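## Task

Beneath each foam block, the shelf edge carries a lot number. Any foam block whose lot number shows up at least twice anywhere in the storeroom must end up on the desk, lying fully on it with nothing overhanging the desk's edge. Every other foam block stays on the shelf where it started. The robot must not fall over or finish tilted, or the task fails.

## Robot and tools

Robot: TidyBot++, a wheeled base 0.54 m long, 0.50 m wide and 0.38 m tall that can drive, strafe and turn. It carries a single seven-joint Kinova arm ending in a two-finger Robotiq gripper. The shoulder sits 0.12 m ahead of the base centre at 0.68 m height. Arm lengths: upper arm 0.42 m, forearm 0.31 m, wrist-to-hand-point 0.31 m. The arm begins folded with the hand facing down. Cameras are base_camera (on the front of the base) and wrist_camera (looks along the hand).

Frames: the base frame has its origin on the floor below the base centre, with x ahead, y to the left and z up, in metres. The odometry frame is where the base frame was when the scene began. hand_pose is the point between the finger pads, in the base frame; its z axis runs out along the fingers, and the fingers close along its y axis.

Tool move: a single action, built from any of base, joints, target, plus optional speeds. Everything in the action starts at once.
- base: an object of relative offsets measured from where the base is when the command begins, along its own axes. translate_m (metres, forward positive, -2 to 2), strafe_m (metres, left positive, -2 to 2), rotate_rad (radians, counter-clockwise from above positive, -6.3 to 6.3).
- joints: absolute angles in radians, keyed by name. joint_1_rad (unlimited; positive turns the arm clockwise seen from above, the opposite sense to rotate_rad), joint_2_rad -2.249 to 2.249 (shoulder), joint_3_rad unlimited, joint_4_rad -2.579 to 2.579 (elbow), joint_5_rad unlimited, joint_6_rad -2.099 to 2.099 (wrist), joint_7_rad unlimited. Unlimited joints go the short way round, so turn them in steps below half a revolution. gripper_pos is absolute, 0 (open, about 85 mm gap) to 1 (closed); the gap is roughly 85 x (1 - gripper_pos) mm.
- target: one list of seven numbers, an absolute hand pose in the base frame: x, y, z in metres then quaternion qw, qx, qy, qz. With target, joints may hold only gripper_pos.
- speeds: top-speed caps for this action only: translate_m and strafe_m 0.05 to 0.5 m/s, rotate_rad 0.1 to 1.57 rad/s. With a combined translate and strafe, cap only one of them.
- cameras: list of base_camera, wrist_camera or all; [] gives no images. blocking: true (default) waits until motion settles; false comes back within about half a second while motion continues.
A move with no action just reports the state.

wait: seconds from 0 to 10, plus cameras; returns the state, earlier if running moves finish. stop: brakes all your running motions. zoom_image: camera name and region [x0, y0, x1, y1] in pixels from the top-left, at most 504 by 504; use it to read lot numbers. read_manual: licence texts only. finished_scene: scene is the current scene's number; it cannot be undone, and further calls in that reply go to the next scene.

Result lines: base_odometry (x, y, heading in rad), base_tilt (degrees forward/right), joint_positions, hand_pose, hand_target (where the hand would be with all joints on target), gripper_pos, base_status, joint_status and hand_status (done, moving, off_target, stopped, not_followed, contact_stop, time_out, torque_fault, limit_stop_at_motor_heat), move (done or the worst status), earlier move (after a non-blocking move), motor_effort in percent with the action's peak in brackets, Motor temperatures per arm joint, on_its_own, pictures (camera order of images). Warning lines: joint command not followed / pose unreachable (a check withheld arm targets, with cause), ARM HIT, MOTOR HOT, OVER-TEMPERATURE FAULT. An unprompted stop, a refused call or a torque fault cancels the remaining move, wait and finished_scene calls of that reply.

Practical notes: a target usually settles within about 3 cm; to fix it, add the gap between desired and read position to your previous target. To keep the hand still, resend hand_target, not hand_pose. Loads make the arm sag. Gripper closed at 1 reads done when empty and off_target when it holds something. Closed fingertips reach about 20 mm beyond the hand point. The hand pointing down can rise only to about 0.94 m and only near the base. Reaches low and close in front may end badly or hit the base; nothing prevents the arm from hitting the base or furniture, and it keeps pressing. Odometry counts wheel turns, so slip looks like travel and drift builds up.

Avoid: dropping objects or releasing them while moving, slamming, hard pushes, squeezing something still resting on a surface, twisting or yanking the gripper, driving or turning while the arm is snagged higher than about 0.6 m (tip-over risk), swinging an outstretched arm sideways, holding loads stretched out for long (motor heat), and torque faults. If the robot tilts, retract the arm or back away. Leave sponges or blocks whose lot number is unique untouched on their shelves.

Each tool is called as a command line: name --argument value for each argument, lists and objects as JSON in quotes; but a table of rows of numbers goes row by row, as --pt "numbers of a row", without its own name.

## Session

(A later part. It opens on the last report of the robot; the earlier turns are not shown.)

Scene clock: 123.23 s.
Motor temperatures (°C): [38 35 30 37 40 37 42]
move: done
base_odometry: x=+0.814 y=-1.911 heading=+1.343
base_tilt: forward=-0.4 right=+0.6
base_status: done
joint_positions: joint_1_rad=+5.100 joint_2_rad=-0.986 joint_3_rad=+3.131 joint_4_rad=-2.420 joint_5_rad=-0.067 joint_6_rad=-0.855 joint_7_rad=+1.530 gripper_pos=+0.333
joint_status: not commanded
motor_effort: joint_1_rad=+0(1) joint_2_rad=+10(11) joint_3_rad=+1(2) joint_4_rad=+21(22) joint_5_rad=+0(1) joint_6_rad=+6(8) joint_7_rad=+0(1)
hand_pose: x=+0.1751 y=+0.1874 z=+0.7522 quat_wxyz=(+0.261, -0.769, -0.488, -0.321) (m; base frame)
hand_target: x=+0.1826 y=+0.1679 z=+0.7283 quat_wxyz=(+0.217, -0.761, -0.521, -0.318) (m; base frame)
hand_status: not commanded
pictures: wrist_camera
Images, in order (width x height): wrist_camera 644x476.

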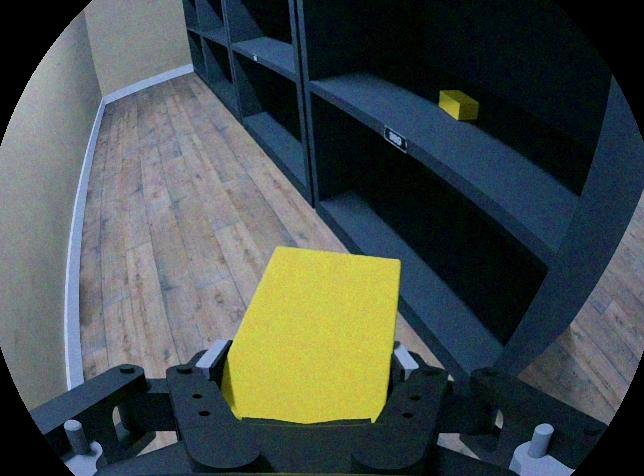

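move --base '{"strafe_m":-0.04,"translate_m":1.67}' --joints '{"joint_1_rad":0,"joint_2_rad":-0.9,"joint_4_rad":-2.14,"joint_6_rad":-0.3}' --cameras '[]'

move --base '{"strafe_m":0.95}' --joints '{"joint_1_rad":0.02,"joint_2_rad":-0.7,"joint_4_rad":-2.2,"joint_5_rad":0.05,"joint_6_rad":-0.5}'

Scene clock: 128.23 s.
Motor temperatures (°C): [38 35 30 37 40 37 42]
move: done
base_odometry: x=+1.229 y=-0.293 heading=+1.343
base_tilt: forward=-0.4 right=+0.6
base_status: done
joint_positions: joint_1_rad=+6.265 joint_2_rad=-0.904 joint_3_rad=+3.131 joint_4_rad=-2.155 joint_5_rad=-0.067 joint_6_rad=-0.356 joint_7_rad=+1.530 gripper_pos=+0.333
joint_status: all done
motor_effort: joint_1_rad=+0(2) joint_2_rad=+7(12) joint_3_rad=+1(2) joint_4_rad=+22(23) joint_5_rad=+1(1) joint_6_rad=+9(10) joint_7_rad=+0(1)
hand_pose: x=+0.3974 y=+0.0185 z=+1.0297 quat_wxyz=(+0.050, -0.719, +0.017, -0.693) (m; base frame)
hand_target: x=+0.3979 y=+0.0021 z=+1.0550 quat_wxyz=(+0.000, -0.696, -0.001, -0.718) (m; base frame)
hand_status: not commanded
pictures: none
No camera images: "cameras" was empty.

Scene clock: 131.47 s.
Motor temperatures (°C): [38 35 30 37 40 37 42]
move: done
base_odometry: x=+0.304 y=-0.078 heading=+1.342
base_tilt: forward=-0.4 right=+0.6
base_status: done
joint_positions: joint_1_rad=+6.285 joint_2_rad=-0.704 joint_3_rad=+3.133 joint_4_rad=-2.178 joint_5_rad=-0.018 joint_6_rad=-0.458 joint_7_rad=+1.530 gripper_pos=+0.333
joint_status: all done
motor_effort: joint_1_rad=+0(1) joint_2_rad=+2(9) joint_3_rad=+1(2) joint_4_rad=+22(24) joint_5_rad=+1(1) joint_6_rad=+9(10) joint_7_rad=+0(1)
hand_pose: x=+0.4507 y=+0.0070 z=+0.9230 quat_wxyz=(+0.019, -0.822, +0.018, -0.568) (m; base frame)
hand_target: x=+0.4444 y=-0.0120 z=+0.8965 quat_wxyz=(-0.027, -0.841, -0.004, -0.540) (m; base frame)
hand_status: not commanded
pictures: base_camera, wrist_camera
Images, in order (width x height): base_camera 644x364, wrist_camera 644x476.

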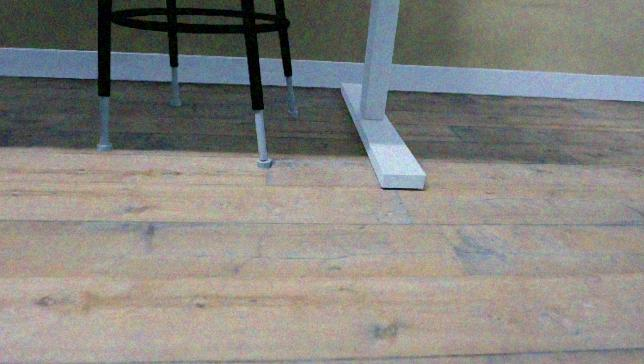

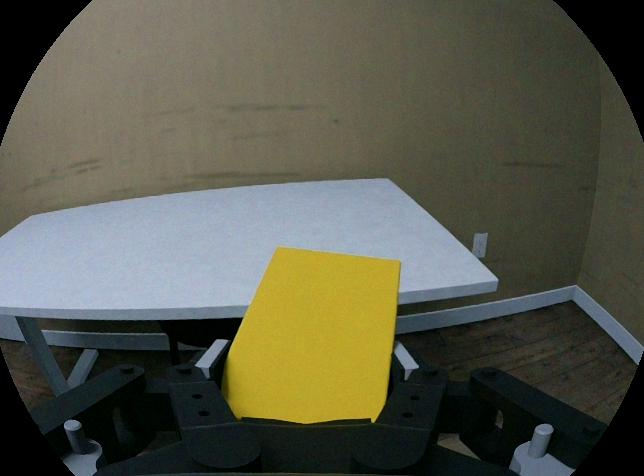

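move --base '{"translate_m":0.36}' --joints '{"joint_2_rad":-0.349,"joint_4_rad":-1.95,"joint_6_rad":-0.48}' --cameras '["wrist_camera"]'

move --joints '{"joint_2_rad":-0.288,"joint_4_rad":-2.2,"joint_6_rad":-0.15}' --cameras '["wrist_camera"]'

Scene clock: 133.97 s.
Motor temperatures (°C): [38 35 30 37 40 37 42]
move: done
base_odometry: x=+0.385 y=+0.273 heading=+1.343
base_tilt: forward=-0.3 right=+0.6
base_status: done
joint_positions: joint_1_rad=+6.285 joint_2_rad=-0.347 joint_3_rad=+3.133 joint_4_rad=-1.964 joint_5_rad=-0.018 joint_6_rad=-0.458 joint_7_rad=+1.530 gripper_pos=+0.333
joint_status: all done
motor_effort: joint_1_rad=+0(1) joint_2_rad=-9(13) joint_3_rad=+1(1) joint_4_rad=+22(23) joint_5_rad=+1(1) joint_6_rad=+7(10) joint_7_rad=+0(1)
hand_pose: x=+0.5623 y=+0.0075 z=+0.9124 quat_wxyz=(+0.018, -0.861, +0.019, -0.508) (m; base frame)
hand_target: x=+0.5608 y=-0.0139 z=+0.9159 quat_wxyz=(-0.026, -0.862, -0.005, -0.505) (m; base frame)
hand_status: not commanded
pictures: wrist_camera
Images, in order (width x height): wrist_camera 644x476.

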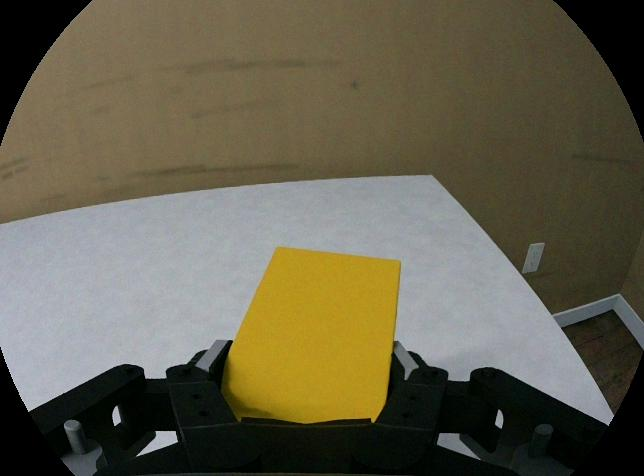

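Scene clock: 135.57 s.
Motor temperatures (°C): [38 35 30 37 40 37 42]
move: done
base_odometry: x=+0.385 y=+0.273 heading=+1.343
base_tilt: forward=-0.3 right=+0.6
base_status: not commanded
joint_positions: joint_1_rad=+6.285 joint_2_rad=-0.303 joint_3_rad=+3.133 joint_4_rad=-2.174 joint_5_rad=-0.018 joint_6_rad=-0.208 joint_7_rad=+1.530 gripper_pos=+0.333
joint_status: all done
motor_effort: joint_1_rad=-1(1) joint_2_rad=-10(11) joint_3_rad=+0(1) joint_4_rad=+22(23) joint_5_rad=+1(1) joint_6_rad=+8(9) joint_7_rad=+0(0)
hand_pose: x=+0.5655 y=+0.0059 z=+0.8390 quat_wxyz=(+0.017, -0.862, +0.021, -0.506) (m; base frame)
hand_target: x=+0.5701 y=-0.0092 z=+0.8332 quat_wxyz=(-0.021, -0.858, -0.011, -0.514) (m; base frame)
hand_status: not commanded
pictures: wrist_camera
Images, in order (width x height): wrist_camera 644x476.

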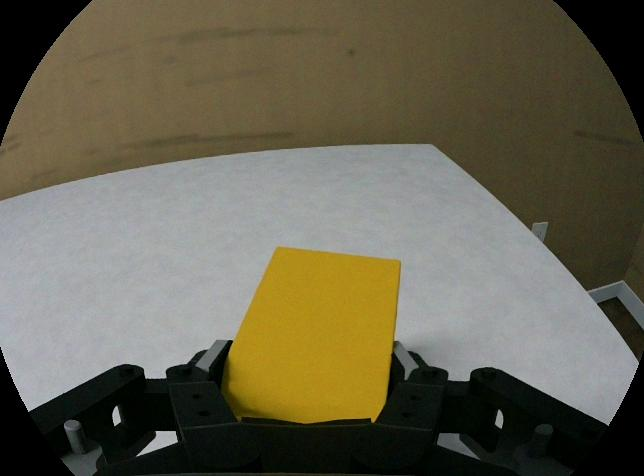

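move --joints '{"joint_2_rad":-0.25,"joint_4_rad":-2.29,"joint_6_rad":-0.03}' --cameras '[]'

move --joints '{"joint_2_rad":-0.22,"joint_4_rad":-2.32,"joint_6_rad":0.03}' --cameras '[]'

Scene clock: 136.97 s.
Motor temperatures (°C): [38 35 30 37 40 37 42]
move: done
base_odometry: x=+0.385 y=+0.273 heading=+1.343
base_tilt: forward=-0.3 right=+0.6
base_status: not commanded
joint_positions: joint_1_rad=+6.285 joint_2_rad=-0.266 joint_3_rad=+3.133 joint_4_rad=-2.266 joint_5_rad=-0.018 joint_6_rad=-0.087 joint_7_rad=+1.530 gripper_pos=+0.333
joint_status: all done
motor_effort: joint_1_rad=-1(1) joint_2_rad=-11(12) joint_3_rad=+1(1) joint_4_rad=+20(22) joint_5_rad=+1(1) joint_6_rad=+8(9) joint_7_rad=+0(1)
hand_pose: x=+0.5650 y=+0.0052 z=+0.8032 quat_wxyz=(+0.016, -0.864, +0.022, -0.503) (m; base frame)
hand_target: x=+0.5685 y=-0.0074 z=+0.7983 quat_wxyz=(-0.018, -0.860, -0.013, -0.510) (m; base frame)
hand_status: not commanded
pictures: none
No camera images: "cameras" was empty.

Scene clock: 137.67 s.
Motor temperatures (°C): [38 35 30 37 40 37 42]
move: done
base_odometry: x=+0.385 y=+0.273 heading=+1.343
base_tilt: forward=-0.3 right=+0.6
base_status: not commanded
joint_positions: joint_1_rad=+6.285 joint_2_rad=-0.236 joint_3_rad=+3.133 joint_4_rad=-2.294 joint_5_rad=-0.018 joint_6_rad=-0.020 joint_7_rad=+1.530 gripper_pos=+0.333
joint_status: all done
motor_effort: joint_1_rad=+0(1) joint_2_rad=-10(12) joint_3_rad=+1(1) joint_4_rad=+20(21) joint_5_rad=+1(1) joint_6_rad=+8(9) joint_7_rad=+0(0)
hand_pose: x=+0.5703 y=+0.0048 z=+0.7926 quat_wxyz=(+0.016, -0.862, +0.022, -0.507) (m; base frame)
hand_target: x=+0.5718 y=-0.0065 z=+0.7847 quat_wxyz=(-0.017, -0.860, -0.014, -0.510) (m; base frame)
hand_status: not commanded
pictures: none
No camera images: "cameras" was empty.

move --joints '{"joint_2_rad":-0.18}' --cameras '[]'

move --joints '{"joint_2_rad":-0.15}' --cameras '["wrist_camera"]'

Scene clock: 138.53 s.
Motor temperatures (°C): [38 35 30 37 40 37 42]
move: done
base_odometry: x=+0.385 y=+0.273 heading=+1.343
base_tilt: forward=-0.3 right=+0.6
base_status: not commanded
joint_positions: joint_1_rad=+6.285 joint_2_rad=-0.196 joint_3_rad=+3.133 joint_4_rad=-2.294 joint_5_rad=-0.018 joint_6_rad=-0.020 joint_7_rad=+1.530 gripper_pos=+0.333
joint_status: all done
motor_effort: joint_1_rad=-1(1) joint_2_rad=-12(14) joint_3_rad=+0(1) joint_4_rad=+19(20) joint_5_rad=+1(1) joint_6_rad=+8(8) joint_7_rad=+0(1)
hand_pose: x=+0.5744 y=+0.0048 z=+0.7740 quat_wxyz=(+0.016, -0.872, +0.022, -0.489) (m; base frame)
hand_target: x=+0.5755 y=-0.0066 z=+0.7665 quat_wxyz=(-0.016, -0.870, -0.014, -0.493) (m; base frame)
hand_status: not commanded
pictures: none
No camera images: "cameras" was empty.

Scene clock: 139.23 s.
Motor temperatures (°C): [38 35 30 37 40 37 42]
move: done
base_odometry: x=+0.385 y=+0.273 heading=+1.343
base_tilt: forward=-0.3 right=+0.6
base_status: not commanded
joint_positions: joint_1_rad=+6.285 joint_2_rad=-0.168 joint_3_rad=+3.133 joint_4_rad=-2.294 joint_5_rad=-0.018 joint_6_rad=-0.019 joint_7_rad=+1.530 gripper_pos=+0.333
joint_status: all done
motor_effort: joint_1_rad=-1(1) joint_2_rad=-11(14) joint_3_rad=+0(1) joint_4_rad=+19(20) joint_5_rad=+1(1) joint_6_rad=+8(8) joint_7_rad=+0(1)
hand_pose: x=+0.5769 y=+0.0048 z=+0.7617 quat_wxyz=(+0.015, -0.878, +0.022, -0.478) (m; base frame)
hand_target: x=+0.5779 y=-0.0066 z=+0.7527 quat_wxyz=(-0.016, -0.877, -0.014, -0.480) (m; base frame)
hand_status: not commanded
pictures: wrist_camera
Images, in order (width x height): wrist_camera 644x476.

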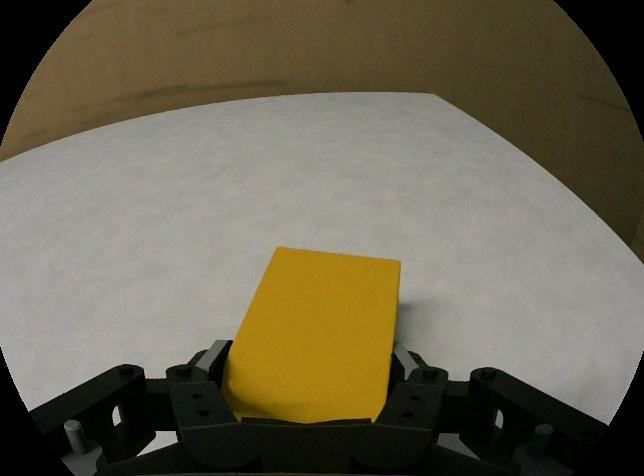

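move --joints '{"joint_2_rad":-0.12,"joint_6_rad":0.03}' --cameras '[]'

move --joints '{"joint_2_rad":-0.095,"joint_6_rad":0.05}' --cameras '["wrist_camera"]'

Scene clock: 140.03 s.
Motor temperatures (°C): [38 35 30 37 40 37 42]
move: off_target
base_odometry: x=+0.385 y=+0.273 heading=+1.343
base_tilt: forward=-0.3 right=+0.6
base_status: not commanded
joint_positions: joint_1_rad=+6.285 joint_2_rad=-0.162 joint_3_rad=+3.133 joint_4_rad=-2.295 joint_5_rad=-0.018 joint_6_rad=-0.012 joint_7_rad=+1.530 gripper_pos=+0.333
joint_status: joint_2_rad off_target (ended at -0.162, target -0.120); the others done
motor_effort: joint_1_rad=+1(2) joint_2_rad=-8(13) joint_3_rad=+2(3) joint_4_rad=+17(19) joint_5_rad=+1(1) joint_6_rad=+7(8) joint_7_rad=+0(1)
hand_pose: x=+0.5785 y=+0.0048 z=+0.7605 quat_wxyz=(+0.015, -0.878, +0.022, -0.478) (m; base frame)
hand_target: x=+0.5798 y=-0.0067 z=+0.7390 quat_wxyz=(-0.015, -0.884, -0.014, -0.467) (m; base frame)
hand_status: not commanded
pictures: none
No camera images: "cameras" was empty.

Scene clock: 140.67 s.
Motor temperatures (°C): [38 35 30 37 40 37 42]
move: off_target
base_odometry: x=+0.385 y=+0.272 heading=+1.343
base_tilt: forward=-0.3 right=+0.6
base_status: not commanded
joint_positions: joint_1_rad=+6.285 joint_2_rad=-0.150 joint_3_rad=+3.133 joint_4_rad=-2.295 joint_5_rad=-0.018 joint_6_rad=+0.008 joint_7_rad=+1.530 gripper_pos=+0.333
joint_status: joint_2_rad off_target (ended at -0.150, target -0.095); the others done
motor_effort: joint_1_rad=+1(2) joint_2_rad=-6(8) joint_3_rad=+2(3) joint_4_rad=+16(17) joint_5_rad=+1(1) joint_6_rad=+6(8) joint_7_rad=+0(0)
hand_pose: x=+0.5829 y=+0.0046 z=+0.7603 quat_wxyz=(+0.015, -0.876, +0.023, -0.481) (m; base frame)
hand_target: x=+0.5846 y=-0.0064 z=+0.7325 quat_wxyz=(-0.015, -0.885, -0.014, -0.464) (m; base frame)
hand_status: not commanded
pictures: wrist_camera
Images, in order (width x height): wrist_camera 644x476.

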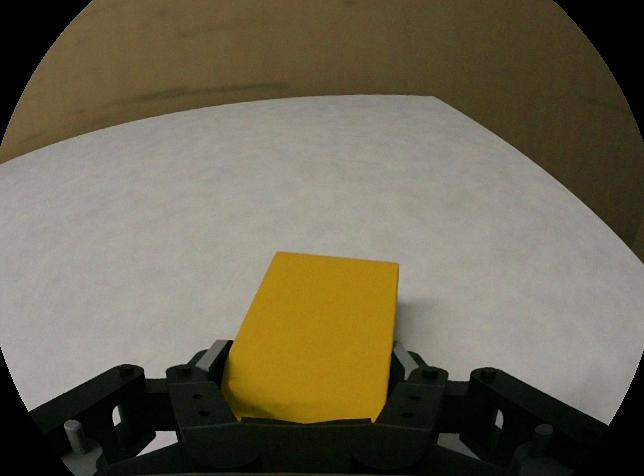

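move --joints '{"joint_2_rad":-0.135}' --cameras '[]'

move --joints '{"gripper_pos":0.1}' --cameras '[]'

move --joints '{"gripper_pos":0}' --base '{"translate_m":-0.4}' --cameras '["wrist_camera"]'

move --base '{"rotate_rad":1.57}' --joints '{"joint_1_rad":0,"joint_2_rad":-1.0,"joint_3_rad":3.14,"joint_4_rad":-2.5,"joint_5_rad":0,"joint_6_rad":-0.4,"joint_7_rad":1.57}' --cameras '[]'

move --base '{"translate_m":1.2}'

Scene clock: 141.67 s.
Motor temperatures (°C): [38 35 30 37 40 37 42]
move: done
base_odometry: x=+0.385 y=+0.272 heading=+1.343
base_tilt: forward=-0.3 right=+0.6
base_status: not commanded
joint_positions: joint_1_rad=+6.285 joint_2_rad=-0.152 joint_3_rad=+3.133 joint_4_rad=-2.295 joint_5_rad=-0.018 joint_6_rad=+0.008 joint_7_rad=+1.530 gripper_pos=+0.333
joint_status: all done
motor_effort: joint_1_rad=+0(1) joint_2_rad=-11(12) joint_3_rad=+1(2) joint_4_rad=+18(19) joint_5_rad=+1(1) joint_6_rad=+6(8) joint_7_rad=+0(0)
hand_pose: x=+0.5827 y=+0.0044 z=+0.7611 quat_wxyz=(+0.015, -0.876, +0.023, -0.482) (m; base frame)
hand_target: x=+0.5822 y=-0.0064 z=+0.7511 quat_wxyz=(-0.015, -0.876, -0.014, -0.482) (m; base frame)
hand_status: not commanded
pictures: none
No camera images: "cameras" was empty.

Scene clock: 142.33 s.
Motor temperatures (°C): [38 35 30 37 40 37 42]
move: done
base_odometry: x=+0.385 y=+0.272 heading=+1.343
base_tilt: forward=-0.3 right=+0.6
base_status: not commanded
joint_positions: joint_1_rad=+6.287 joint_2_rad=-0.150 joint_3_rad=+3.133 joint_4_rad=-2.295 joint_5_rad=-0.018 joint_6_rad=+0.008 joint_7_rad=+1.530 gripper_pos=+0.100
joint_status: all done
motor_effort: joint_1_rad=+0(1) joint_2_rad=-13(13) joint_3_rad=+0(1) joint_4_rad=+19(19) joint_5_rad=+1(1) joint_6_rad=+8(8) joint_7_rad=+0(1)
hand_pose: x=+0.5826 y=+0.0037 z=+0.7603 quat_wxyz=(+0.015, -0.876, +0.023, -0.481) (m; base frame)
hand_target: x=+0.5822 y=-0.0064 z=+0.7511 quat_wxyz=(-0.015, -0.876, -0.014, -0.482) (m; base frame)
hand_status: not commanded
pictures: none
No camera images: "cameras" was empty.

Scene clock: 144.60 s.
Motor temperatures (°C): [38 35 30 37 40 37 42]
move: done
base_odometry: x=+0.295 y=-0.117 heading=+1.344
base_tilt: forward=-0.3 right=+0.6
base_status: done
joint_positions: joint_1_rad=+6.289 joint_2_rad=-0.144 joint_3_rad=+3.133 joint_4_rad=-2.298 joint_5_rad=-0.018 joint_6_rad=+0.008 joint_7_rad=+1.530 gripper_pos=+0.000
joint_status: all done
motor_effort: joint_1_rad=-1(2) joint_2_rad=-13(16) joint_3_rad=+0(2) joint_4_rad=+19(20) joint_5_rad=+1(1) joint_6_rad=+7(8) joint_7_rad=+0(1)
hand_pose: x=+0.5823 y=+0.0028 z=+0.7560 quat_wxyz=(+0.014, -0.878, +0.024, -0.478) (m; base frame)
hand_target: x=+0.5822 y=-0.0064 z=+0.7511 quat_wxyz=(-0.015, -0.876, -0.014, -0.482) (m; base frame)
hand_status: not commanded
pictures: wrist_camera
Images, in order (width x height): wrist_camera 644x476.

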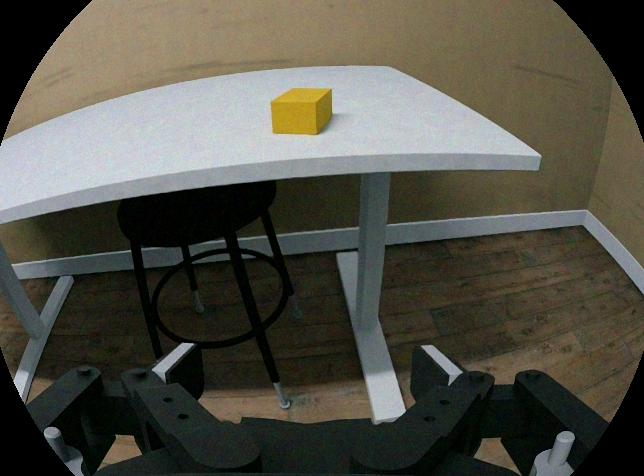

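Scene clock: 146.90 s.
Motor temperatures (°C): [38 35 30 37 40 37 42]
move: done
base_odometry: x=+0.295 y=-0.117 heading=+2.913
base_tilt: forward=-0.4 right=+0.6
base_status: done
joint_positions: joint_1_rad=+6.291 joint_2_rad=-0.983 joint_3_rad=+3.134 joint_4_rad=-2.468 joint_5_rad=-0.018 joint_6_rad=-0.350 joint_7_rad=+1.530 gripper_pos=+0.000
joint_status: all done
motor_effort: joint_1_rad=-1(3) joint_2_rad=+9(15) joint_3_rad=+1(3) joint_4_rad=+22(24) joint_5_rad=+0(2) joint_6_rad=+9(9) joint_7_rad=-1(1)
hand_pose: x=+0.3825 y=+0.0034 z=+0.8607 quat_wxyz=(+0.016, -0.794, +0.021, -0.608) (m; base frame)
hand_target: x=+0.3731 y=+0.0018 z=+0.8307 quat_wxyz=(+0.000, -0.813, +0.000, -0.582) (m; base frame)
hand_status: not commanded
pictures: none
No camera images: "cameras" was empty.

Scene clock: 150.60 s.
Motor temperatures (°C): [38 35 30 37 40 37 42]
move: done
base_odometry: x=-0.874 y=+0.154 heading=+2.915
base_tilt: forward=-0.3 right=+0.6
base_status: done
joint_positions: joint_1_rad=+6.291 joint_2_rad=-0.987 joint_3_rad=+3.134 joint_4_rad=-2.469 joint_5_rad=-0.018 joint_6_rad=-0.353 joint_7_rad=+1.530 gripper_pos=+0.000
joint_status: not commanded
motor_effort: joint_1_rad=-1(1) joint_2_rad=+9(10) joint_3_rad=+1(1) joint_4_rad=+22(23) joint_5_rad=+1(1) joint_6_rad=+9(9) joint_7_rad=+0(1)
hand_pose: x=+0.3816 y=+0.0034 z=+0.8604 quat_wxyz=(+0.016, -0.794, +0.021, -0.608) (m; base frame)
hand_target: x=+0.3731 y=+0.0018 z=+0.8307 quat_wxyz=(+0.000, -0.813, +0.000, -0.582) (m; base frame)
hand_status: not commanded
pictures: base_camera, wrist_camera
Images, in order (width x height): base_camera 644x364, wrist_camera 644x476.

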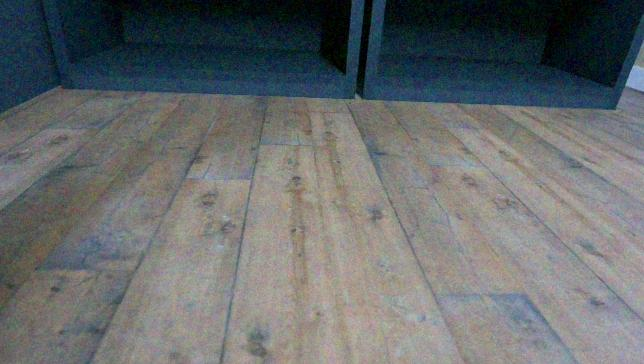

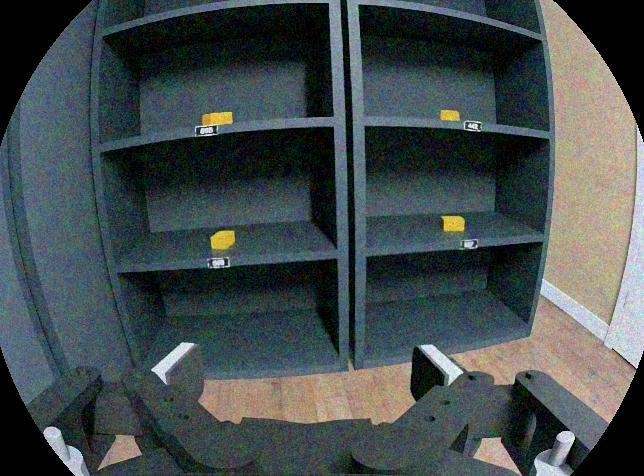

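move --base '{"strafe_m":0.4,"translate_m":0.75}' --joints '{"joint_1_rad":0.0,"joint_2_rad":-0.925,"joint_4_rad":-2.17,"joint_6_rad":-0.25}'

zoom_image --camera "wrist_camera" --region '[180, 240, 460, 420]'

Scene clock: 153.83 s.
Motor temperatures (°C): [38 35 30 37 40 37 42]
move: done
base_odometry: x=-1.695 y=-0.067 heading=+2.914
base_tilt: forward=-0.4 right=+0.6
base_status: done
joint_positions: joint_1_rad=+6.291 joint_2_rad=-0.931 joint_3_rad=+3.134 joint_4_rad=-2.180 joint_5_rad=-0.018 joint_6_rad=-0.300 joint_7_rad=+1.530 gripper_pos=+0.000
joint_status: all done
motor_effort: joint_1_rad=-1(2) joint_2_rad=+9(11) joint_3_rad=+1(2) joint_4_rad=+21(25) joint_5_rad=+1(1) joint_6_rad=+9(10) joint_7_rad=+0(1)
hand_pose: x=+0.3910 y=+0.0042 z=+1.0393 quat_wxyz=(+0.019, -0.699, +0.017, -0.715) (m; base frame)
hand_target: x=+0.3912 y=+0.0021 z=+1.0592 quat_wxyz=(+0.000, -0.680, -0.001, -0.733) (m; base frame)
hand_status: not commanded
pictures: base_camera, wrist_camera
Images, in order (width x height): base_camera 644x364, wrist_camera 644x476.

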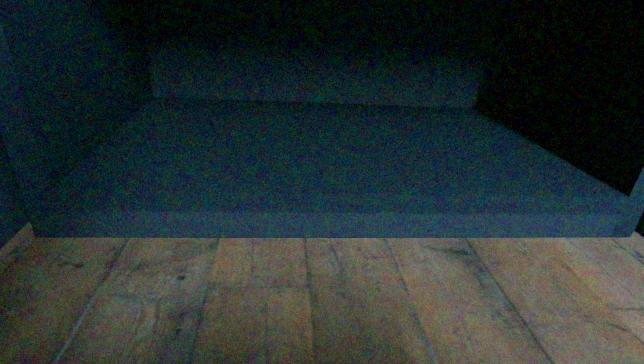

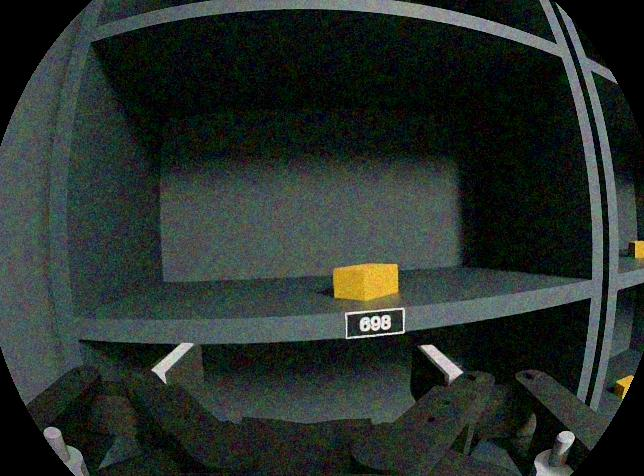

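Scaled by 1.800.

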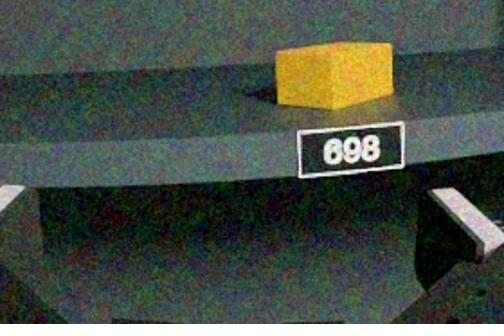

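move --base '{"translate_m":0.05}' --target '[0.5,-0.07,1.1,0.163,0.819,-0.282,0.473]'

Scene clock: 156.90 s.
Motor temperatures (°C): [38 35 30 37 40 37 42]
move: done
base_odometry: x=-1.744 y=-0.056 heading=+2.914
base_tilt: forward=-0.3 right=+0.6
base_status: done
joint_positions: joint_1_rad=+6.622 joint_2_rad=-0.236 joint_3_rad=+2.625 joint_4_rad=-1.222 joint_5_rad=+0.566 joint_6_rad=-1.320 joint_7_rad=+0.868 gripper_pos=+0.000
joint_status: not commanded
motor_effort: joint_1_rad=-1(1) joint_2_rad=-7(12) joint_3_rad=+2(4) joint_4_rad=+17(23) joint_5_rad=+6(6) joint_6_rad=+7(10) joint_7_rad=+0(1)
hand_pose: x=+0.5074 y=-0.0477 z=+1.0982 quat_wxyz=(-0.137, -0.829, +0.249, -0.481) (m; base frame)
hand_target: x=+0.5000 y=-0.0700 z=+1.1000 quat_wxyz=(-0.163, -0.819, +0.282, -0.473) (m; base frame)
hand_status: done (0.024 m and 5.0 deg from the pose sent, 0.145 m and 48.4 deg at the start)
pictures: base_camera, wrist_camera
Images, in order (width x height): base_camera 644x364, wrist_camera 644x476.

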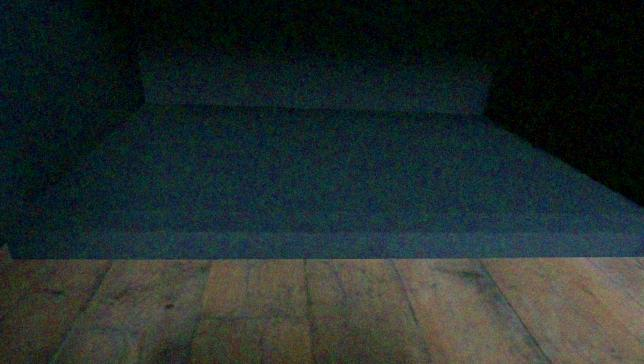

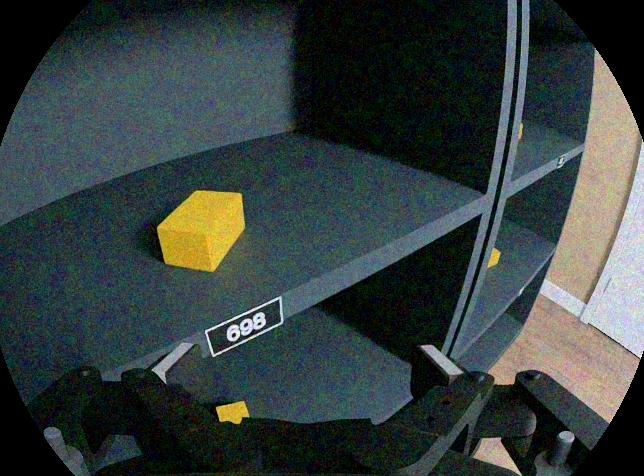

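move --base '{"translate_m":0.26}' --target '[0.497,-0.075,1.1,0.179,0.809,-0.31,0.467]' --cameras '["wrist_camera"]'

Scene clock: 159.30 s.
Motor temperatures (°C): [38 35 30 37 40 37 42]
move: done
base_odometry: x=-1.997 y=+0.003 heading=+2.915
base_tilt: forward=-0.3 right=+0.6
base_status: done
joint_positions: joint_1_rad=+6.550 joint_2_rad=-0.183 joint_3_rad=+2.617 joint_4_rad=-1.199 joint_5_rad=+0.691 joint_6_rad=-1.410 joint_7_rad=+0.764 gripper_pos=+0.000
joint_status: not commanded
motor_effort: joint_1_rad=+0(1) joint_2_rad=-9(13) joint_3_rad=+1(3) joint_4_rad=+17(19) joint_5_rad=+6(7) joint_6_rad=+5(7) joint_7_rad=+0(1)
hand_pose: x=+0.5079 y=-0.0620 z=+1.0923 quat_wxyz=(-0.160, -0.822, +0.285, -0.466) (m; base frame)
hand_target: x=+0.4970 y=-0.0750 z=+1.1000 quat_wxyz=(-0.179, -0.809, +0.310, -0.467) (m; base frame)
hand_status: done (0.019 m and 3.9 deg from the pose sent, 0.029 m and 8.9 deg at the start)
pictures: wrist_camera
Images, in order (width x height): wrist_camera 644x476.

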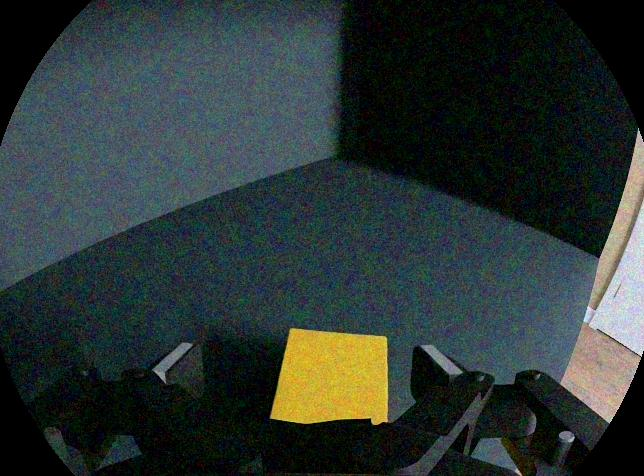

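move --target '[0.489,-0.088,1.06,0.179,0.809,-0.31,0.467]' --cameras '["wrist_camera"]'

move --target '[0.489,-0.088,1.035,0.179,0.809,-0.31,0.467]' --cameras '["wrist_camera"]'

Scene clock: 160.77 s.
Motor temperatures (°C): [38 35 30 37 40 37 42]
move: done
base_odometry: x=-1.997 y=+0.003 heading=+2.915
base_tilt: forward=-0.3 right=+0.6
base_status: not commanded
joint_positions: joint_1_rad=+6.767 joint_2_rad=-0.281 joint_3_rad=+2.602 joint_4_rad=-1.350 joint_5_rad=+0.643 joint_6_rad=-1.309 joint_7_rad=+0.764 gripper_pos=+0.000
joint_status: not commanded
motor_effort: joint_1_rad=-1(1) joint_2_rad=-7(10) joint_3_rad=+2(3) joint_4_rad=+18(19) joint_5_rad=+6(7) joint_6_rad=+5(6) joint_7_rad=+0(1)
hand_pose: x=+0.4771 y=-0.1097 z=+1.0716 quat_wxyz=(-0.205, -0.796, +0.331, -0.463) (m; base frame)
hand_target: x=+0.4890 y=-0.0880 z=+1.0600 quat_wxyz=(-0.179, -0.809, +0.310, -0.467) (m; base frame)
hand_status: done (0.027 m and 4.1 deg from the pose sent, 0.046 m and 3.9 deg at the start)
pictures: wrist_camera
Images, in order (width x height): wrist_camera 644x476.

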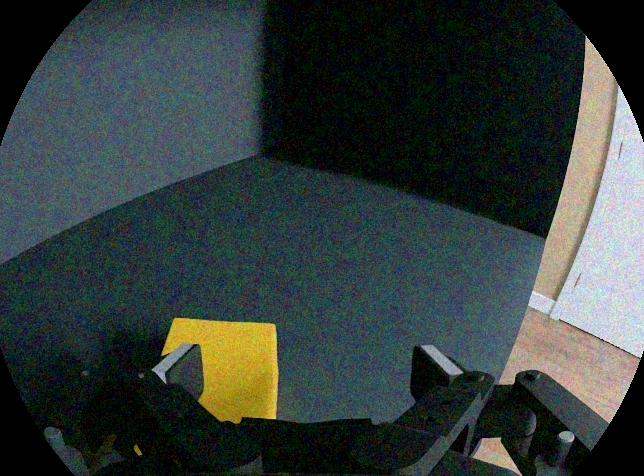

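Scene clock: 161.90 s.
Motor temperatures (°C): [38 35 30 37 40 37 42]
move: done
base_odometry: x=-1.997 y=+0.003 heading=+2.915
base_tilt: forward=-0.3 right=+0.6
base_status: not commanded
joint_positions: joint_1_rad=+6.856 joint_2_rad=-0.332 joint_3_rad=+2.579 joint_4_rad=-1.444 joint_5_rad=+0.594 joint_6_rad=-1.212 joint_7_rad=+0.764 gripper_pos=+0.000
joint_status: not commanded
motor_effort: joint_1_rad=-1(1) joint_2_rad=-3(6) joint_3_rad=+3(3) joint_4_rad=+17(19) joint_5_rad=+5(6) joint_6_rad=+5(6) joint_7_rad=+0(1)
hand_pose: x=+0.4764 y=-0.1093 z=+1.0539 quat_wxyz=(-0.207, -0.792, +0.328, -0.471) (m; base frame)
hand_target: x=+0.4890 y=-0.0880 z=+1.0350 quat_wxyz=(-0.179, -0.809, +0.310, -0.467) (m; base frame)
hand_status: done (0.031 m and 4.3 deg from the pose sent, 0.044 m and 4.1 deg at the start)
pictures: wrist_camera
Images, in order (width x height): wrist_camera 644x476.

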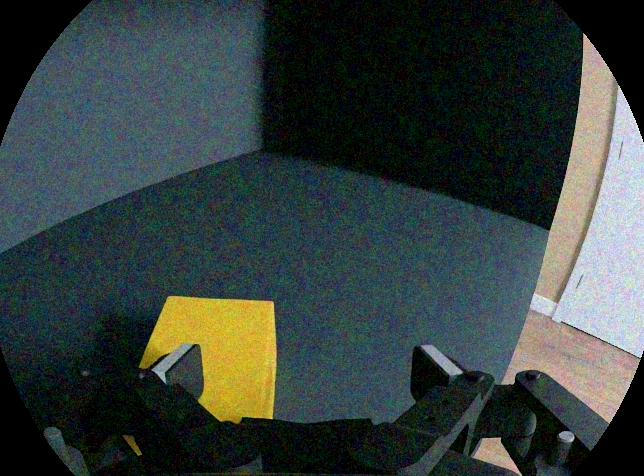

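move --target '[0.512,-0.052,1.1,0.179,0.809,-0.31,0.467]' --cameras '["wrist_camera"]'

move --target '[0.51,-0.054,1.065,0.179,0.809,-0.31,0.467]' --cameras '["wrist_camera"]'

Scene clock: 163.93 s.
Motor temperatures (°C): [38 35 30 37 40 37 42]
move: done
base_odometry: x=-1.997 y=+0.003 heading=+2.915
base_tilt: forward=-0.3 right=+0.6
base_status: not commanded
joint_positions: joint_1_rad=+6.279 joint_2_rad=-0.122 joint_3_rad=+2.678 joint_4_rad=-1.159 joint_5_rad=+0.835 joint_6_rad=-1.512 joint_7_rad=+0.659 gripper_pos=+0.000
joint_status: not commanded
motor_effort: joint_1_rad=+0(2) joint_2_rad=-12(12) joint_3_rad=+1(3) joint_4_rad=+17(20) joint_5_rad=+7(7) joint_6_rad=+5(6) joint_7_rad=+0(1)
hand_pose: x=+0.5164 y=-0.0306 z=+1.0957 quat_wxyz=(-0.155, -0.825, +0.275, -0.469) (m; base frame)
hand_target: x=+0.5120 y=-0.0520 z=+1.1000 quat_wxyz=(-0.179, -0.809, +0.310, -0.467) (m; base frame)
hand_status: done (0.022 m and 5.2 deg from the pose sent, 0.082 m and 4.3 deg at the start)
pictures: wrist_camera
Images, in order (width x height): wrist_camera 644x476.

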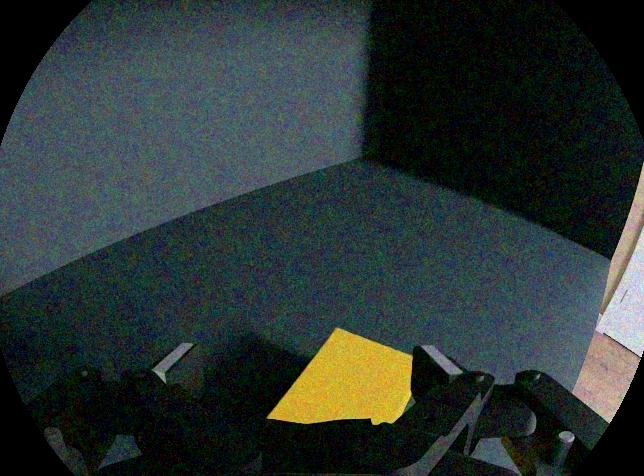

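Scene clock: 165.03 s.
Motor temperatures (°C): [38 35 30 37 40 37 42]
move: done
base_odometry: x=-1.997 y=+0.003 heading=+2.915
base_tilt: forward=-0.3 right=+0.6
base_status: not commanded
joint_positions: joint_1_rad=+6.411 joint_2_rad=-0.149 joint_3_rad=+2.629 joint_4_rad=-1.274 joint_5_rad=+0.835 joint_6_rad=-1.489 joint_7_rad=+0.613 gripper_pos=+0.000
joint_status: not commanded
motor_effort: joint_1_rad=+0(1) joint_2_rad=-11(12) joint_3_rad=+1(2) joint_4_rad=+18(18) joint_5_rad=+7(7) joint_6_rad=+5(5) joint_7_rad=+0(1)
hand_pose: x=+0.5047 y=-0.0614 z=+1.0647 quat_wxyz=(-0.194, -0.816, +0.307, -0.450) (m; base frame)
hand_target: x=+0.5100 y=-0.0540 z=+1.0650 quat_wxyz=(-0.179, -0.809, +0.310, -0.467) (m; base frame)
hand_status: done (0.009 m and 2.8 deg from the pose sent, 0.039 m and 5.2 deg at the start)
pictures: wrist_camera
Images, in order (width x height): wrist_camera 644x476.

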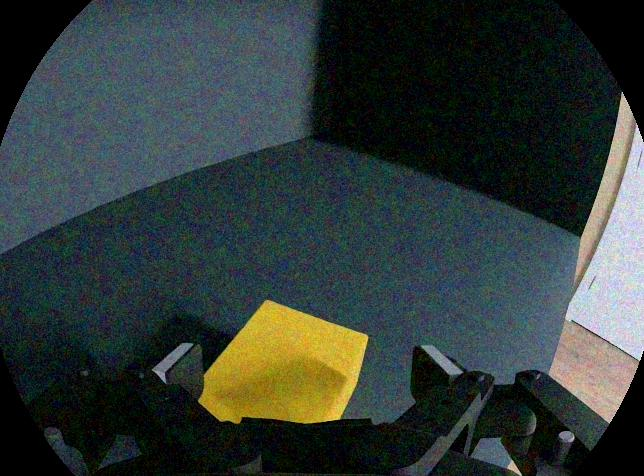

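move --target '[0.515,-0.048,1.09,0.25,0.75,-0.433,0.433]' --cameras '["wrist_camera"]'

Scene clock: 167.17 s.
Motor temperatures (°C): [38 35 30 37 40 37 42]
move: done
base_odometry: x=-1.997 y=+0.003 heading=+2.915
base_tilt: forward=-0.3 right=+0.6
base_status: not commanded
joint_positions: joint_1_rad=+5.740 joint_2_rad=+0.077 joint_3_rad=+3.061 joint_4_rad=-1.008 joint_5_rad=+1.073 joint_6_rad=-1.829 joint_7_rad=+0.429 gripper_pos=+0.000
joint_status: not commanded
motor_effort: joint_1_rad=+0(1) joint_2_rad=-17(18) joint_3_rad=+0(1) joint_4_rad=+15(18) joint_5_rad=+8(8) joint_6_rad=+3(5) joint_7_rad=+0(1)
hand_pose: x=+0.5230 y=-0.0369 z=+1.0822 quat_wxyz=(-0.226, -0.779, +0.399, -0.428) (m; base frame)
hand_target: x=+0.5150 y=-0.0480 z=+1.0900 quat_wxyz=(-0.250, -0.750, +0.433, -0.433) (m; base frame)
hand_status: done (0.016 m and 5.9 deg from the pose sent, 0.030 m and 17.7 deg at the start)
pictures: wrist_camera
Images, in order (width x height): wrist_camera 644x476.

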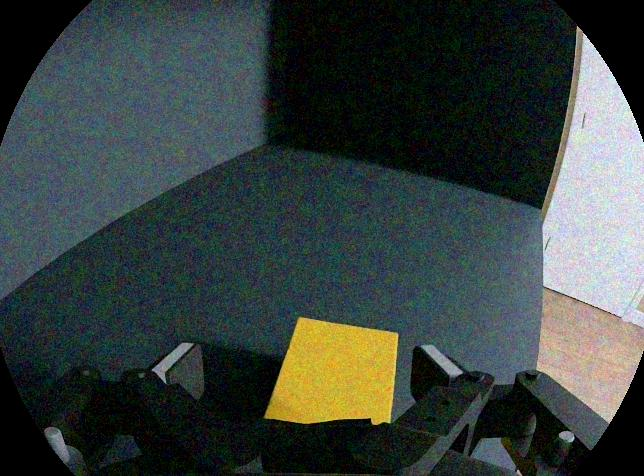

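move --target '[0.508,-0.051,1.062,0.258,0.742,-0.446,0.429]' --cameras '["wrist_camera"]'

Scene clock: 168.30 s.
Motor temperatures (°C): [38 35 30 37 40 37 42]
move: done
base_odometry: x=-1.997 y=+0.003 heading=+2.915
base_tilt: forward=-0.3 right=+0.6
base_status: not commanded
joint_positions: joint_1_rad=+5.759 joint_2_rad=+0.077 joint_3_rad=+3.031 joint_4_rad=-1.093 joint_5_rad=+1.074 joint_6_rad=-1.830 joint_7_rad=+0.317 gripper_pos=+0.000
joint_status: not commanded
motor_effort: joint_1_rad=-1(1) joint_2_rad=-19(19) joint_3_rad=+0(1) joint_4_rad=+15(16) joint_5_rad=+8(8) joint_6_rad=+2(3) joint_7_rad=-1(1)
hand_pose: x=+0.5210 y=-0.0349 z=+1.0585 quat_wxyz=(-0.233, -0.768, +0.420, -0.424) (m; base frame)
hand_target: x=+0.5080 y=-0.0510 z=+1.0620 quat_wxyz=(-0.258, -0.742, +0.446, -0.429) (m; base frame)
hand_status: done (0.021 m and 5.1 deg from the pose sent, 0.029 m and 7.8 deg at the start)
pictures: wrist_camera
Images, in order (width x height): wrist_camera 644x476.

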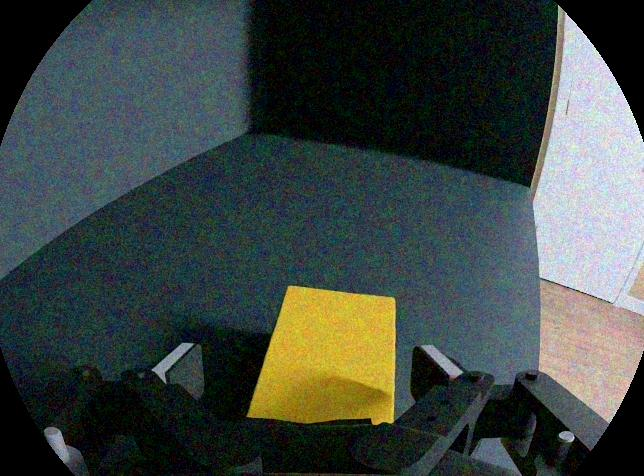

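move --target '[0.505,-0.055,1.035,0.258,0.742,-0.446,0.429]' --cameras '["wrist_camera"]'

Scene clock: 170.07 s.
Motor temperatures (°C): [38 35 30 37 40 37 42]
move: done
base_odometry: x=-1.997 y=+0.003 heading=+2.915
base_tilt: forward=-0.3 right=+0.6
base_status: not commanded
joint_positions: joint_1_rad=+5.833 joint_2_rad=+0.055 joint_3_rad=+2.965 joint_4_rad=-1.215 joint_5_rad=+1.074 joint_6_rad=-1.830 joint_7_rad=+0.232 gripper_pos=+0.000
joint_status: not commanded
motor_effort: joint_1_rad=+0(1) joint_2_rad=-18(19) joint_3_rad=+0(1) joint_4_rad=+16(16) joint_5_rad=+8(8) joint_6_rad=+1(3) joint_7_rad=-1(1)
hand_pose: x=+0.5082 y=-0.0475 z=+1.0320 quat_wxyz=(-0.256, -0.758, +0.433, -0.415) (m; base frame)
hand_target: x=+0.5050 y=-0.0550 z=+1.0350 quat_wxyz=(-0.258, -0.742, +0.446, -0.429) (m; base frame)
hand_status: done (0.009 m and 2.8 deg from the pose sent, 0.035 m and 5.1 deg at the start)
pictures: wrist_camera
Images, in order (width x height): wrist_camera 644x476.

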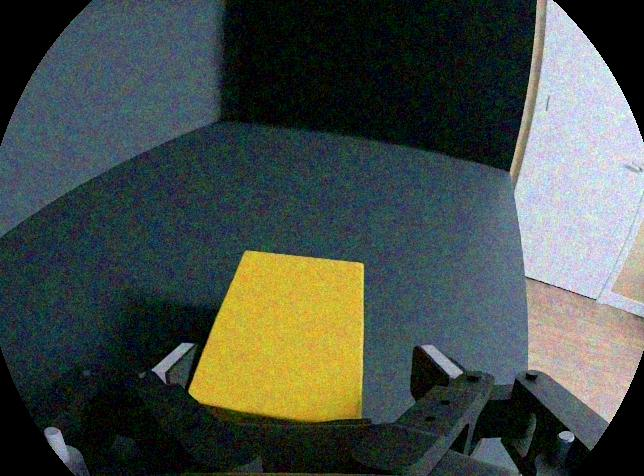

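move --joints '{"gripper_pos":0.35}' --cameras '["wrist_camera"]'

move --target '[0.5,-0.055,1.1,0.258,0.742,-0.446,0.429]' --cameras '["wrist_camera"]'

Scene clock: 170.97 s.
Motor temperatures (°C): [38 35 30 37 40 37 42]
move: done
base_odometry: x=-1.997 y=+0.003 heading=+2.915
base_tilt: forward=-0.3 right=+0.6
base_status: not commanded
joint_positions: joint_1_rad=+5.833 joint_2_rad=+0.053 joint_3_rad=+2.964 joint_4_rad=-1.216 joint_5_rad=+1.074 joint_6_rad=-1.830 joint_7_rad=+0.230 gripper_pos=+0.346
joint_status: all done
motor_effort: joint_1_rad=+0(1) joint_2_rad=-17(18) joint_3_rad=+0(1) joint_4_rad=+15(16) joint_5_rad=+8(8) joint_6_rad=+2(2) joint_7_rad=+0(1)
hand_pose: x=+0.5075 y=-0.0476 z=+1.0324 quat_wxyz=(-0.255, -0.758, +0.434, -0.416) (m; base frame)
hand_target: x=+0.5050 y=-0.0550 z=+1.0350 quat_wxyz=(-0.258, -0.742, +0.446, -0.429) (m; base frame)
hand_status: not commanded
pictures: wrist_camera
Images, in order (width x height): wrist_camera 644x476.

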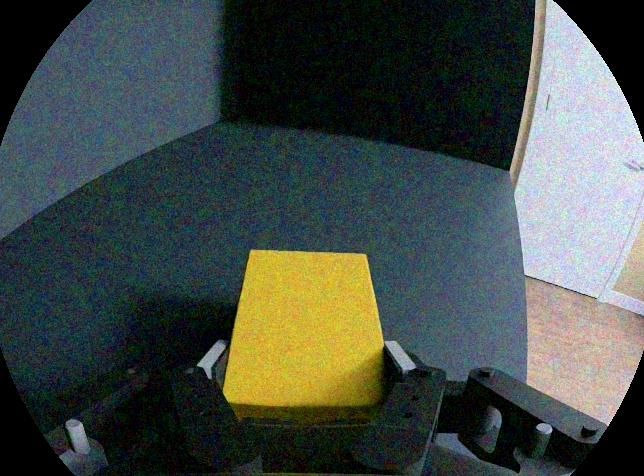

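Scene clock: 172.33 s.
Motor temperatures (°C): [37 35 30 37 40 37 42]
move: done
base_odometry: x=-1.997 y=+0.003 heading=+2.915
base_tilt: forward=-0.3 right=+0.6
base_status: not commanded
joint_positions: joint_1_rad=+5.732 joint_2_rad=+0.072 joint_3_rad=+3.065 joint_4_rad=-0.975 joint_5_rad=+1.103 joint_6_rad=-1.880 joint_7_rad=+0.358 gripper_pos=+0.346
joint_status: not commanded
motor_effort: joint_1_rad=-1(1) joint_2_rad=-17(19) joint_3_rad=+0(1) joint_4_rad=+14(17) joint_5_rad=+7(9) joint_6_rad=+4(4) joint_7_rad=+0(1)
hand_pose: x=+0.5068 y=-0.0468 z=+1.0940 quat_wxyz=(-0.217, -0.751, +0.448, -0.434) (m; base frame)
hand_target: x=+0.5000 y=-0.0550 z=+1.1000 quat_wxyz=(-0.258, -0.742, +0.446, -0.429) (m; base frame)
hand_status: done (0.012 m and 4.9 deg from the pose sent, 0.068 m and 2.7 deg at the start)
pictures: wrist_camera
Images, in order (width x height): wrist_camera 644x476.

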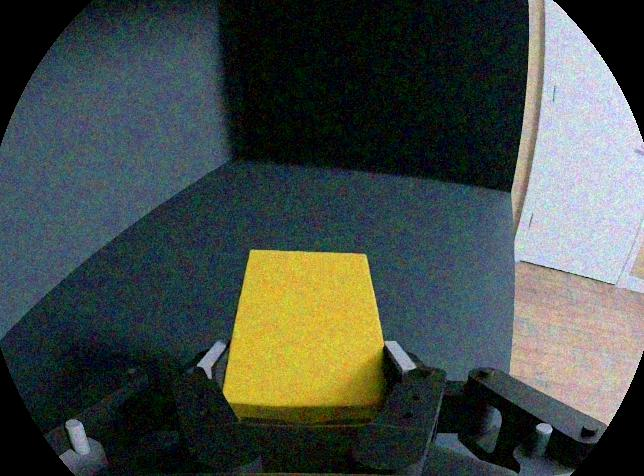

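move --base '{"translate_m":-0.9}' --cameras '[]'

move --base '{"rotate_rad":-1.572}' --joints '{"joint_1_rad":0.02,"joint_2_rad":-0.7,"joint_3_rad":3.14,"joint_4_rad":-2.2,"joint_5_rad":0.05,"joint_6_rad":-0.5,"joint_7_rad":1.57}' --cameras '[]'

move --base '{"strafe_m":-1.14,"translate_m":0.43}'

Scene clock: 175.80 s.
Motor temperatures (°C): [37 35 30 37 40 37 42]
move: done
base_odometry: x=-1.120 y=-0.199 heading=+2.916
base_tilt: forward=-0.3 right=+0.6
base_status: done
joint_positions: joint_1_rad=+5.729 joint_2_rad=+0.088 joint_3_rad=+3.068 joint_4_rad=-0.974 joint_5_rad=+1.104 joint_6_rad=-1.885 joint_7_rad=+0.359 gripper_pos=+0.346
joint_status: not commanded
motor_effort: joint_1_rad=+0(2) joint_2_rad=-17(21) joint_3_rad=+1(1) joint_4_rad=+15(16) joint_5_rad=+7(8) joint_6_rad=+3(4) joint_7_rad=+0(1)
hand_pose: x=+0.5111 y=-0.0440 z=+1.0891 quat_wxyz=(-0.224, -0.753, +0.445, -0.430) (m; base frame)
hand_target: x=+0.5000 y=-0.0550 z=+1.1000 quat_wxyz=(-0.258, -0.742, +0.446, -0.429) (m; base frame)
hand_status: not commanded
pictures: none
No camera images: "cameras" was empty.

Scene clock: 180.60 s.
Motor temperatures (°C): [37 35 30 37 40 37 42]
move: time_out
base_odometry: x=-1.124 y=-0.200 heading=+2.599
base_tilt: forward=-0.4 right=+0.6
base_status: rotate_rad time_out (by the wheels' count: -0.316 of -1.572)
joint_positions: joint_1_rad=+6.286 joint_2_rad=-0.685 joint_3_rad=+3.130 joint_4_rad=-2.170 joint_5_rad=+0.116 joint_6_rad=-0.556 joint_7_rad=+1.527 gripper_pos=+0.346
joint_status: all done
motor_effort: joint_1_rad=+0(8) joint_2_rad=+2(21) joint_3_rad=+1(7) joint_4_rad=+22(23) joint_5_rad=+1(9) joint_6_rad=+8(9) joint_7_rad=+0(1)
hand_pose: x=+0.4434 y=-0.0140 z=+0.8946 quat_wxyz=(-0.042, -0.851, -0.012, -0.523) (m; base frame)
hand_target: x=+0.4444 y=-0.0120 z=+0.8965 quat_wxyz=(-0.027, -0.841, -0.004, -0.540) (m; base frame)
hand_status: not commanded
pictures: none
No camera images: "cameras" was empty.

not run: a stop that you did not command came earlier in this reply.

move --base '{"strafe_m":-0.3}' --cameras '[]'

move --base '{"rotate_rad":-1.256}'

Scene clock: 182.57 s.
Motor temperatures (°C): [37 35 30 37 40 37 42]
move: done
base_odometry: x=-0.969 y=+0.057 heading=+2.598
base_tilt: forward=-0.3 right=+0.6
base_status: done
joint_positions: joint_1_rad=+6.287 joint_2_rad=-0.685 joint_3_rad=+3.136 joint_4_rad=-2.170 joint_5_rad=+0.115 joint_6_rad=-0.555 joint_7_rad=+1.527 gripper_pos=+0.346
joint_status: not commanded
motor_effort: joint_1_rad=+0(1) joint_2_rad=+2(3) joint_3_rad=+1(3) joint_4_rad=+21(23) joint_5_rad=+1(2) joint_6_rad=+8(9) joint_7_rad=+0(1)
hand_pose: x=+0.4434 y=-0.0163 z=+0.8946 quat_wxyz=(-0.041, -0.851, -0.009, -0.523) (m; base frame)
hand_target: x=+0.4444 y=-0.0120 z=+0.8965 quat_wxyz=(-0.027, -0.841, -0.004, -0.540) (m; base frame)
hand_status: not commanded
pictures: none
No camera images: "cameras" was empty.

Scene clock: 184.63 s.
Motor temperatures (°C): [37 35 30 37 40 37 42]
move: done
base_odometry: x=-0.969 y=+0.057 heading=+1.343
base_tilt: forward=-0.4 right=+0.6
base_status: done
joint_positions: joint_1_rad=+6.290 joint_2_rad=-0.685 joint_3_rad=+3.136 joint_4_rad=-2.170 joint_5_rad=+0.115 joint_6_rad=-0.555 joint_7_rad=+1.527 gripper_pos=+0.346
joint_status: not commanded
motor_effort: joint_1_rad=+0(1) joint_2_rad=+1(3) joint_3_rad=+1(2) joint_4_rad=+22(23) joint_5_rad=+1(2) joint_6_rad=+8(9) joint_7_rad=-1(1)
hand_pose: x=+0.4435 y=-0.0172 z=+0.8949 quat_wxyz=(-0.042, -0.851, -0.007, -0.524) (m; base frame)
hand_target: x=+0.4444 y=-0.0120 z=+0.8965 quat_wxyz=(-0.027, -0.841, -0.004, -0.540) (m; base frame)
hand_status: not commanded
pictures: base_camera, wrist_camera
Images, in order (width x height): base_camera 644x364, wrist_camera 644x476.

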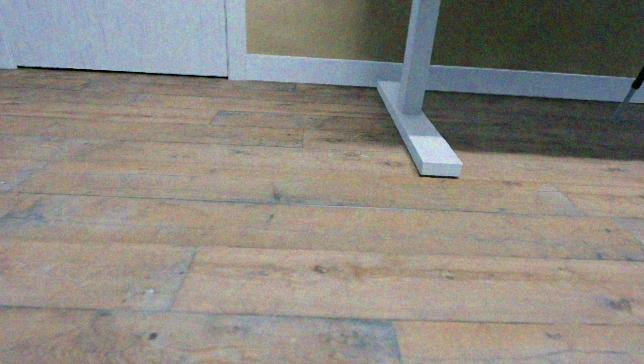

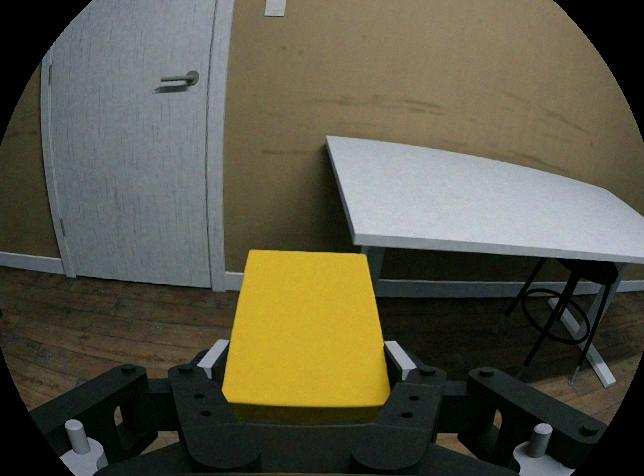

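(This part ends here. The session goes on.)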